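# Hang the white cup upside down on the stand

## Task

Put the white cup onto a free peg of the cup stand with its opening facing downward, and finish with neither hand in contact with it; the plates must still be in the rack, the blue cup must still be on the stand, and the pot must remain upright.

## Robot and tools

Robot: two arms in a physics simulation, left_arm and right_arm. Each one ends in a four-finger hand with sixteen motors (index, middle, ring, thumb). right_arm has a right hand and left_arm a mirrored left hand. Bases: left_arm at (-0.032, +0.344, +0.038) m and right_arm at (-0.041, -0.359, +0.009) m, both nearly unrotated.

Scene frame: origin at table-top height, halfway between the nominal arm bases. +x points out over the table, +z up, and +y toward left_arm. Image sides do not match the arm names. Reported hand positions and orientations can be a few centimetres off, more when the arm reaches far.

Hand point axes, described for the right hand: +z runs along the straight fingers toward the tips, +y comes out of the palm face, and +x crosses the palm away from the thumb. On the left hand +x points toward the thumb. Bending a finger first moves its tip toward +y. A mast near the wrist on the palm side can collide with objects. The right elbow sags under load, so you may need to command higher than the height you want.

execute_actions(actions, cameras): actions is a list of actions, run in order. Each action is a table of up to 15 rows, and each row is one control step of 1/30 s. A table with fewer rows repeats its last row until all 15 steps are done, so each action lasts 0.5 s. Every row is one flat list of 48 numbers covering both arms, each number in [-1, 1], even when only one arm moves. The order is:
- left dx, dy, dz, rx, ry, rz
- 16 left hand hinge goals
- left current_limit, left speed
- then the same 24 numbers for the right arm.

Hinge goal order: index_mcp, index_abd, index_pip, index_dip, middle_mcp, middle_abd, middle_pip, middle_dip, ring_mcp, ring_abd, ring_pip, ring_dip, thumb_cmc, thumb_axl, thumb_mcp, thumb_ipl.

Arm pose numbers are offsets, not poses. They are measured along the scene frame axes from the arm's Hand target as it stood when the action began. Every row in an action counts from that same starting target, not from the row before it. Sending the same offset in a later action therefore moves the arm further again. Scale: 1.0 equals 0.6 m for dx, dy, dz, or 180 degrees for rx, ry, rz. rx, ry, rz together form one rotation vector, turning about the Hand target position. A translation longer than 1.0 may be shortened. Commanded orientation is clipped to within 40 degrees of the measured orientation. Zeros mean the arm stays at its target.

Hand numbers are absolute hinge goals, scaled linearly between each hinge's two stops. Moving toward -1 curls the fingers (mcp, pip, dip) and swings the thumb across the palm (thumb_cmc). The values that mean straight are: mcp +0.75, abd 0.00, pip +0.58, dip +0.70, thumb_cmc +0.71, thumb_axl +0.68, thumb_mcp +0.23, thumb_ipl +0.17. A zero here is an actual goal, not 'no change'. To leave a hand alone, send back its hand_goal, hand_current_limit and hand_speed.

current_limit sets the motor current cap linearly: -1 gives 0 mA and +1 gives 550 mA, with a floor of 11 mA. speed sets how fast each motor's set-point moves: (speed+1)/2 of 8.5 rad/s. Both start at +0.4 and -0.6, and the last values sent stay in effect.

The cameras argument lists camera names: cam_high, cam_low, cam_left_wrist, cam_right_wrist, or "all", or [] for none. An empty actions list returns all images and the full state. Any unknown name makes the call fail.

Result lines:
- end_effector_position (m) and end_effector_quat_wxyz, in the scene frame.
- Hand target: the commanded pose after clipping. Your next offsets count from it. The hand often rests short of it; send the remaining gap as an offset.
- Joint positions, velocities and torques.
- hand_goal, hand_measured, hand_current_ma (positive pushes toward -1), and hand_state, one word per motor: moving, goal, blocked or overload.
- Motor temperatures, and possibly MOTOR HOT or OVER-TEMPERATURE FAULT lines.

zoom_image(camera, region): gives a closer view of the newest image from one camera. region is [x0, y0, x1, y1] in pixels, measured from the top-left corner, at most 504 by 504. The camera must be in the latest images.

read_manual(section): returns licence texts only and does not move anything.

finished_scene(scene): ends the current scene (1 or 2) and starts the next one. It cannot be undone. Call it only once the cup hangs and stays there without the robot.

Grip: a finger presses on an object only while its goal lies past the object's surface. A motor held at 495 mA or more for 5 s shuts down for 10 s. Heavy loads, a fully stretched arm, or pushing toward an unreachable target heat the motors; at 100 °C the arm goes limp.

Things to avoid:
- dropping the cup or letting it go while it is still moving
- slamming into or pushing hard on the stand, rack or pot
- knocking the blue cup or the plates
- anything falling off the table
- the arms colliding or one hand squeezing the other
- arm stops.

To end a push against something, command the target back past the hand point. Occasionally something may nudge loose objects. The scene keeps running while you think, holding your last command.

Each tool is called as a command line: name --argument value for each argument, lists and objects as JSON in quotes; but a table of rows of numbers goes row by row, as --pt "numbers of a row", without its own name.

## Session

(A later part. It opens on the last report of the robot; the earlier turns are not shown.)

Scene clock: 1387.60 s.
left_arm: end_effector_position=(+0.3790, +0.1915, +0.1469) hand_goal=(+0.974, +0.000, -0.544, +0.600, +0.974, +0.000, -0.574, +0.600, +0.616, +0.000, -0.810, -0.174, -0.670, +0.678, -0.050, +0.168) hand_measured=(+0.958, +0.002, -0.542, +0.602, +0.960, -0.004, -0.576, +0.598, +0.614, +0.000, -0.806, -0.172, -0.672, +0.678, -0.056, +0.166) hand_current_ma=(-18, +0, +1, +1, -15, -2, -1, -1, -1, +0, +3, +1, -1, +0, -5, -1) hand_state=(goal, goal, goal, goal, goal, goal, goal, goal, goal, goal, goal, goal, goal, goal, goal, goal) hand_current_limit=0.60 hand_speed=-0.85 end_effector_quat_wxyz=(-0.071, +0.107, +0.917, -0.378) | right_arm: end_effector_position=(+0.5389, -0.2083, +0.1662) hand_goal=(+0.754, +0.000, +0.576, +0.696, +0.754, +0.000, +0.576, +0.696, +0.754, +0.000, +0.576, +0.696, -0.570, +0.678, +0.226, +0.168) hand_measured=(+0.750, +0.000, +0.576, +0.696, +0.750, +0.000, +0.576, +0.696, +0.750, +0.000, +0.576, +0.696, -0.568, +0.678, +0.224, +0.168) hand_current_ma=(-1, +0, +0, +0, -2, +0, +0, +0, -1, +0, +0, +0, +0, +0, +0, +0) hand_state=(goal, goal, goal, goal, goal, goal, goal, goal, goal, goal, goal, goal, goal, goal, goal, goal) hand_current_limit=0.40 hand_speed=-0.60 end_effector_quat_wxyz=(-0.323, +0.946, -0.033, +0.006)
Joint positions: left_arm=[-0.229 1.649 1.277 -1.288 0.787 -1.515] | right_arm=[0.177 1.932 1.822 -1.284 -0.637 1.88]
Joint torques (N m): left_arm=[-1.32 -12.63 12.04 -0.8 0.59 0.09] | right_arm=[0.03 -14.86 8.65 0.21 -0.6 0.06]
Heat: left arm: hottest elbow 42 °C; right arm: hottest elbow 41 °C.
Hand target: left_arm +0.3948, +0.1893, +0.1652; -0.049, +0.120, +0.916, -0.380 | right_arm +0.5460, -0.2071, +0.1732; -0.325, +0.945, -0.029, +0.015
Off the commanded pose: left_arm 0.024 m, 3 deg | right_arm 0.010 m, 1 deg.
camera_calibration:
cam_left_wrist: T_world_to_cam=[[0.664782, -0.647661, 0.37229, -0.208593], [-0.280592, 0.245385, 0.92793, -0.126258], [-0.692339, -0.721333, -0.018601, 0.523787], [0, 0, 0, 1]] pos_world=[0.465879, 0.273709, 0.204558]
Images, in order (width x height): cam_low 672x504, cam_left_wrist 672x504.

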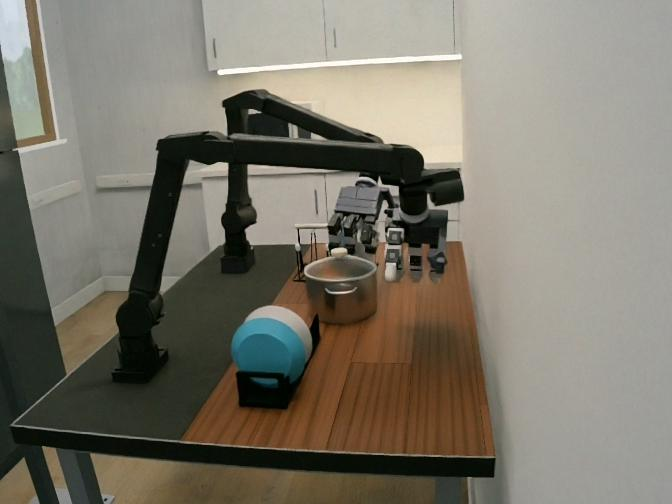

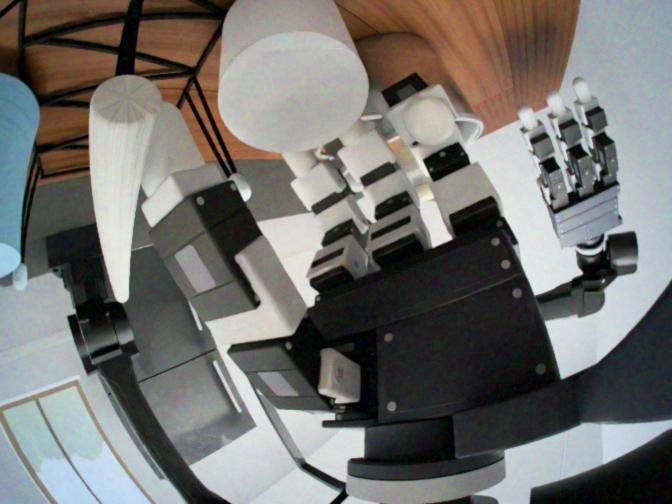

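execute_actions --actions '[[[0,0,0.07,0,0,0,0.973,0,-0.48,0.60,0.973,0,-0.48,0.60,0.616,0,-0.81,-0.174,-0.671,0.678,-0.05,0.168,0.6,-0.85,0,0,0,0,0,0,0.754,0,0.576,0.696,0.754,0,0.576,0.696,0.754,0,0.576,0.696,-0.571,0.678,0.226,0.168,0.4,-0.6]],[[0,0,0.1,0,0,0,0.973,0,-0.42,0.60,0.973,0,-0.42,0.60,0.616,0,-0.81,-0.174,-0.671,0.678,-0.05,0.168,0.6,-0.85,0,0,0,0,0,0,0.754,0,0.576,0.696,0.754,0,0.576,0.696,0.754,0,0.576,0.696,-0.571,0.678,0.226,0.168,0.4,-0.6]],[[0.05,0.08,0.05,0,0,0.02,0.973,0,-0.42,0.60,0.973,0,-0.42,0.60,0.616,0,-0.81,-0.174,-0.671,0.678,-0.05,0.168,0.4,-0.85,0,0,0,0,0,0,0.754,0,0.576,0.696,0.754,0,0.576,0.696,0.754,0,0.576,0.696,-0.571,0.678,0.226,0.168,0.4,-0.6]],[[0.05,0.12,0,0,0,0.04,0.973,0,-0.42,0.60,0.973,0,-0.42,0.60,0.616,0,-0.81,-0.174,-0.671,0.678,-0.05,0.168,0.4,-0.85,0,0,0,0,0,0,0.754,0,0.576,0.696,0.754,0,0.576,0.696,0.754,0,0.576,0.696,-0.571,0.678,0.226,0.168,0.4,-0.6]],[[0,0.12,0,0,0,0.04,0.973,0,-0.42,0.60,0.973,0,-0.42,0.60,0.616,0,-0.81,-0.174,-0.671,0.678,-0.05,0.168,0.4,-0.85,0,0,0,0,0,0,0.754,0,0.576,0.696,0.754,0,0.576,0.696,0.754,0,0.576,0.696,-0.571,0.678,0.226,0.168,0.4,-0.6]]]' --cameras '["all"]'

zoom_image --camera "cam_high" --region '[350, 180, 520, 400]'

zoom_image --camera "cam_low" --region '[280, 180, 400, 300]'

zoom_image --camera "cam_left_wrist" --region '[0, 0, 400, 300]'

Scene clock: 1405.97 s.
left_arm: end_effector_position=(+0.4414, +0.3825, +0.2858) hand_goal=(+0.974, +0.000, -0.420, +0.600, +0.974, +0.000, -0.420, +0.600, +0.616, +0.000, -0.810, -0.174, -0.670, +0.678, -0.050, +0.168) hand_measured=(+0.960, +0.002, -0.422, +0.602, +0.962, -0.004, -0.422, +0.598, +0.614, +0.000, -0.806, -0.172, -0.672, +0.678, -0.054, +0.166) hand_current_ma=(-16, +0, -1, +1, -12, -1, -1, -1, -1, +0, +3, +1, +0, +0, -3, -2) hand_state=(goal, goal, goal, goal, goal, goal, goal, goal, goal, goal, goal, goal, goal, goal, goal, goal) hand_current_limit=0.40 hand_speed=-0.85 end_effector_quat_wxyz=(+0.013, -0.047, +0.924, -0.379) | right_arm: end_effector_position=(+0.5389, -0.2083, +0.1662) hand_goal=(+0.754, +0.000, +0.576, +0.696, +0.754, +0.000, +0.576, +0.696, +0.754, +0.000, +0.576, +0.696, -0.570, +0.678, +0.226, +0.168) hand_measured=(+0.750, +0.000, +0.576, +0.696, +0.750, +0.000, +0.576, +0.696, +0.750, +0.000, +0.576, +0.696, -0.568, +0.678, +0.224, +0.168) hand_current_ma=(-1, +0, +0, +0, -2, +0, +0, +0, -1, +0, +0, +0, +0, +0, +0, +0) hand_state=(goal, goal, goal, goal, goal, goal, goal, goal, goal, goal, goal, goal, goal, goal, goal, goal) hand_current_limit=0.40 hand_speed=-0.60 end_effector_quat_wxyz=(-0.323, +0.946, -0.033, +0.006)
Joint positions: left_arm=[0.188 1.677 1.688 -1.7 0.771 -1.419] | right_arm=[0.177 1.932 1.822 -1.284 -0.637 1.88]
Joint torques (N m): left_arm=[-2.2 -11.93 13.15 -0.76 0.68 0.12] | right_arm=[-0.21 -14.86 8.39 0.28 -0.57 0.02]
Heat: left arm: hottest elbow 43 °C; right arm: hottest elbow 41 °C.
Hand target: left_arm +0.4547, +0.3813, +0.2971; +0.011, -0.025, +0.923, -0.383 | right_arm +0.5460, -0.2071, +0.1732; -0.325, +0.945, -0.029, +0.015
Off the commanded pose: left_arm 0.017 m, 3 deg | right_arm 0.010 m, 1 deg.
joint sent to its limit (left arm) — joint 4 (wrist pitch), lower limit. The joint targets still meet the commanded pose.
camera_calibration:
cam_left_wrist: T_world_to_cam=[[0.831537, -0.387735, 0.397753, -0.358436], [-0.381638, 0.121505, 0.916291, -0.18918], [-0.403607, -0.913728, -0.0469382, 0.661518], [0, 0, 0, 1]] pos_world=[0.492848, 0.488456, 0.346964]

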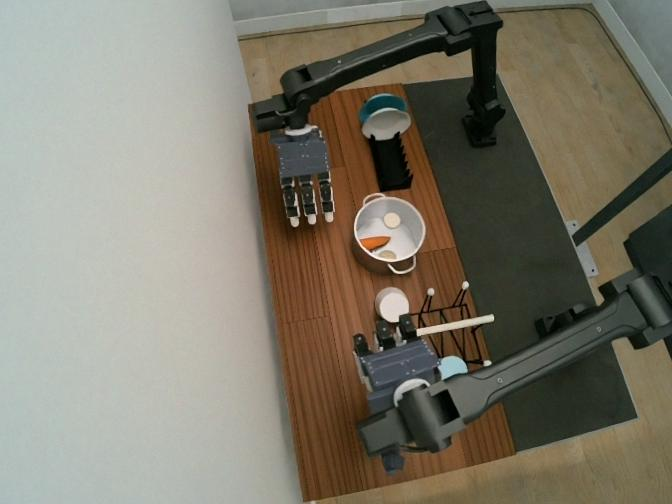

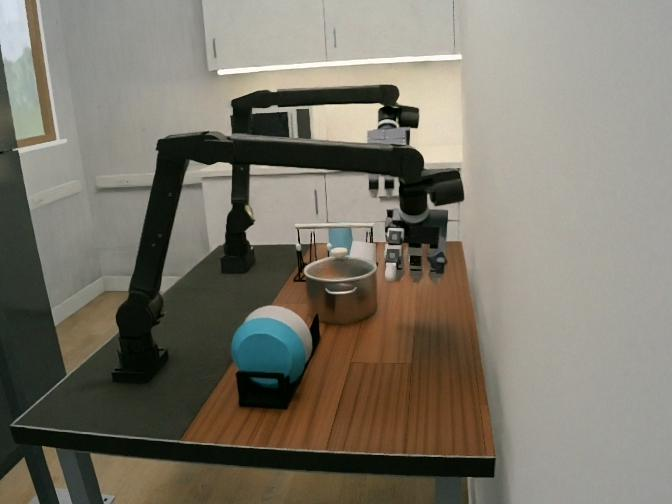

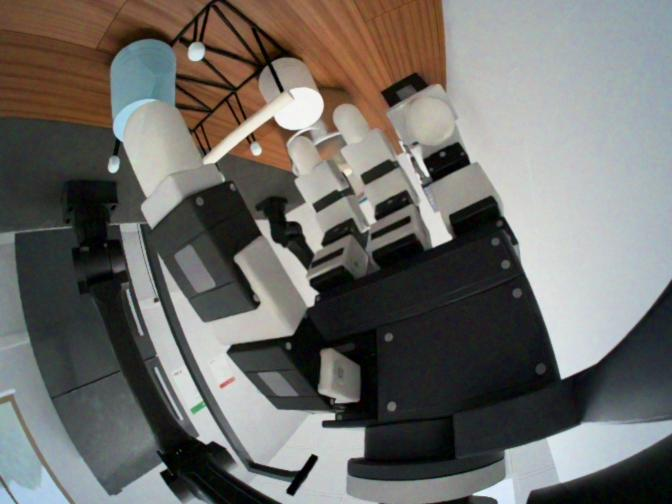

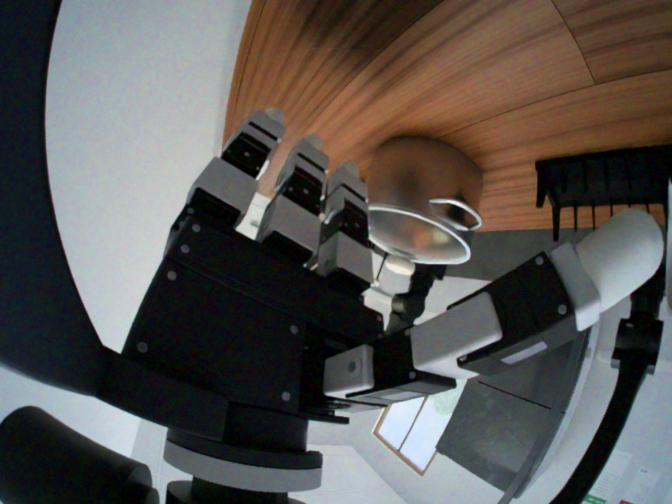

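Scaled by 2.291.

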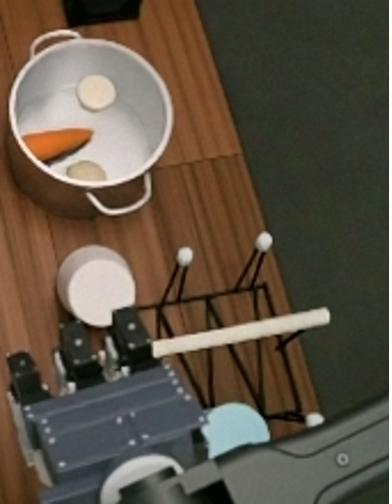

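Scaled by 4.200.

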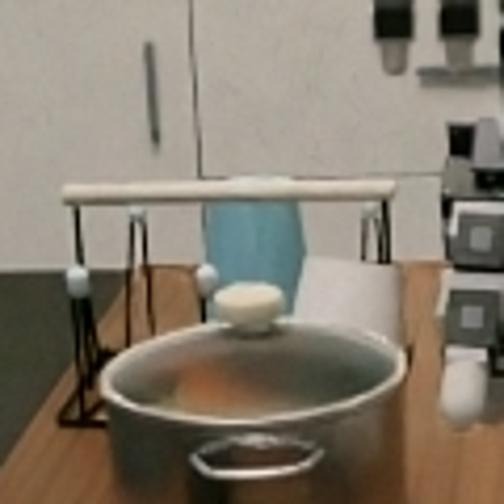

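Scaled by 1.260 from the camera's 672x504 image, which has a finer 960x720 frame.

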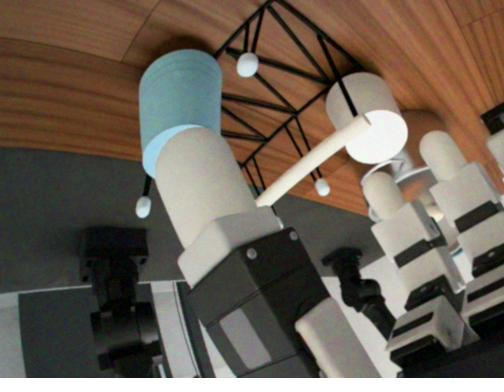

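zoom_image --camera "cam_left_wrist" --region '[180, 0, 340, 130]'

zoom_image --camera "cam_low" --region '[335, 225, 385, 265]'

zoom_image --camera "cam_high" --region '[360, 270, 430, 340]'

Scaled by 3.150 from the camera's 672x504 image, which has a finer 960x720 frame.

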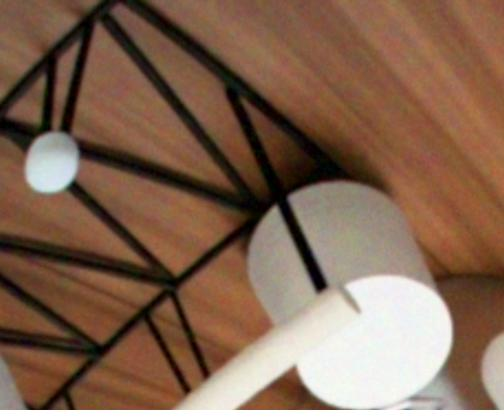

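Scaled by 10.080.

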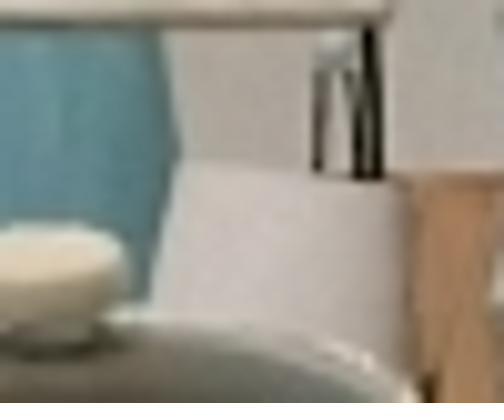

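Scaled by 7.200.

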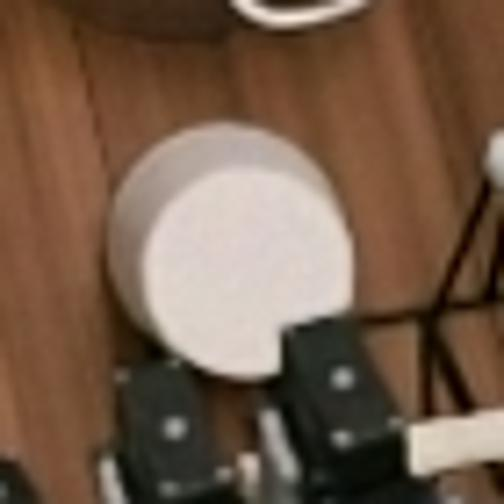

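execute_actions --actions '[[[0.04,0.12,0,0,0,0.04,0.973,0,-0.42,0.60,0.973,0,-0.42,0.60,0.616,0,-0.81,-0.174,-0.671,0.678,-0.05,0.168,0.4,-0.85,0,0,0,0,0,0,0.754,0,0.576,0.696,0.754,0,0.576,0.696,0.754,0,0.576,0.696,-0.571,0.678,0.226,0.168,0.4,-0.6]]]' --cameras '["cam_high","cam_left_wrist","cam_low"]'

zoom_image --camera "cam_high" --region '[360, 260, 500, 400]'

zoom_image --camera "cam_left_wrist" --region '[100, 0, 360, 200]'

Scene clock: 1487.37 s.
left_arm: end_effector_position=(+0.4659, +0.4530, +0.2872) hand_goal=(+0.974, +0.000, -0.420, +0.600, +0.974, +0.000, -0.420, +0.600, +0.616, +0.000, -0.810, -0.174, -0.670, +0.678, -0.050, +0.168) hand_measured=(+0.960, +0.002, -0.422, +0.602, +0.962, -0.002, -0.422, +0.598, +0.614, +0.000, -0.806, -0.172, -0.670, +0.678, -0.054, +0.166) hand_current_ma=(-16, +0, -1, +1, -12, -1, -1, -1, -1, +0, +3, +1, +0, +0, -3, -2) hand_state=(goal, goal, goal, goal, goal, goal, goal, goal, goal, goal, goal, goal, goal, goal, goal, goal) hand_current_limit=0.40 hand_speed=-0.85 end_effector_quat_wxyz=(+0.049, -0.099, +0.921, -0.374) | right_arm: end_effector_position=(+0.5389, -0.2083, +0.1662) hand_goal=(+0.754, +0.000, +0.576, +0.696, +0.754, +0.000, +0.576, +0.696, +0.754, +0.000, +0.576, +0.696, -0.570, +0.678, +0.226, +0.168) hand_measured=(+0.750, +0.000, +0.576, +0.696, +0.750, +0.000, +0.576, +0.696, +0.750, +0.000, +0.576, +0.696, -0.568, +0.678, +0.224, +0.168) hand_current_ma=(-1, +0, +0, +0, -2, +0, +0, +0, -1, +0, +0, +0, +0, +0, +0, +0) hand_state=(goal, goal, goal, goal, goal, goal, goal, goal, goal, goal, goal, goal, goal, goal, goal, goal) hand_current_limit=0.40 hand_speed=-0.60 end_effector_quat_wxyz=(-0.323, +0.946, -0.033, +0.006)
Joint positions: left_arm=[0.314 1.754 1.798 -1.705 0.77 -1.419] | right_arm=[0.177 1.932 1.822 -1.284 -0.637 1.88]
Joint torques (N m): left_arm=[-2.14 -12.92 13.14 -0.5 0.67 -0.04] | right_arm=[-0.03 -14.51 8.53 0.28 -0.58 0.08]
Motor temperatures (°C): left_arm=[28 34 48 27 30 28] | right_arm=[25 36 41 26 28 27]
Heat: left arm: hottest elbow 48 °C; right arm: hottest elbow 41 °C.
Hand target: left_arm +0.4788, +0.4532, +0.2972; +0.035, -0.083, +0.920, -0.381 | right_arm +0.5460, -0.2071, +0.1732; -0.325, +0.945, -0.029, +0.015
Off the commanded pose: left_arm 0.016 m, 3 deg | right_arm 0.010 m, 1 deg.
joint sent to its limit (left arm) — joint 4 (wrist pitch), lower limit. The joint targets are off in orientation, not in position.
camera_calibration:
cam_left_wrist: T_world_to_cam=[[0.862999, -0.285048, 0.417109, -0.418791], [-0.417082, 0.0639108, 0.906619, -0.144342], [-0.285088, -0.95638, -0.0637334, 0.704886], [0, 0, 0, 1]] pos_world=[0.502168, 0.563989, 0.350469]
Images, in order (width x height): cam_high 672x504, cam_low 672x504, cam_left_wrist 672x504.

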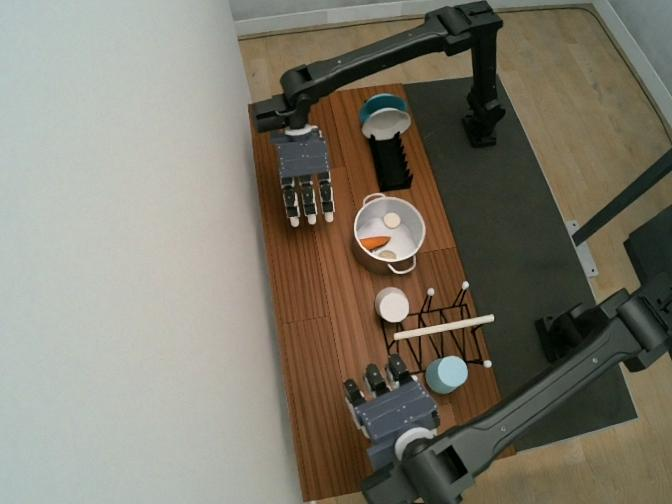

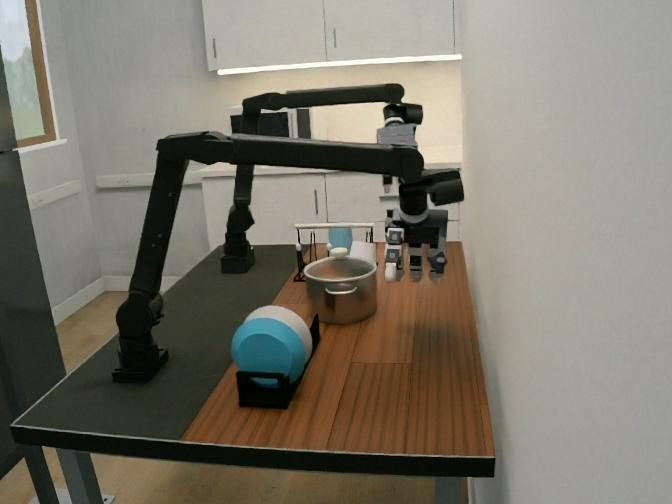

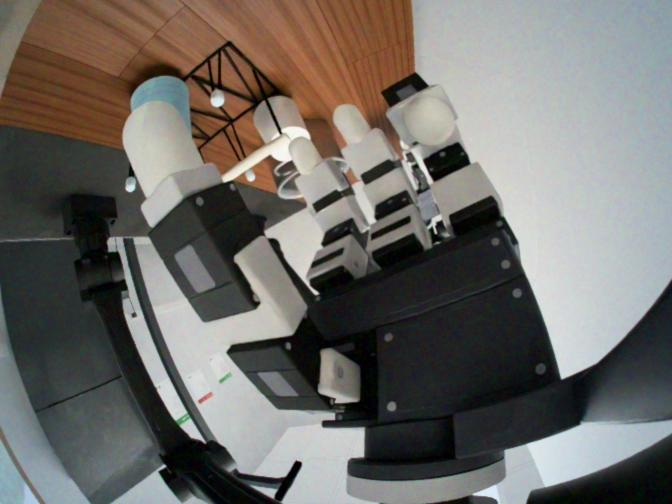

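Scaled by 3.600.

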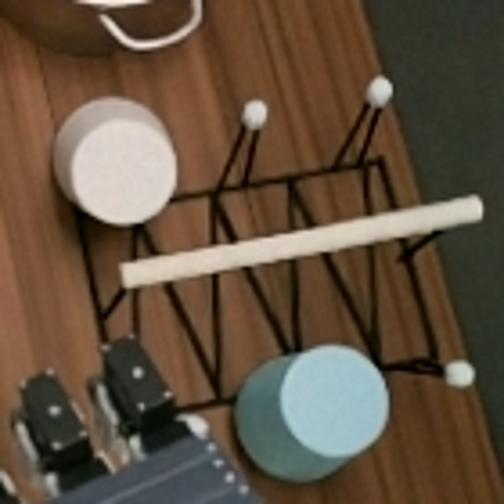

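Scaled by 1.938 from the camera's 672x504 image, which has a finer 960x720 frame.

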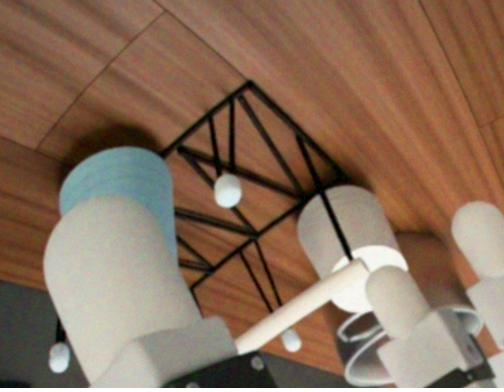

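finished_scene --scene 1

The scene is finished: the task was done.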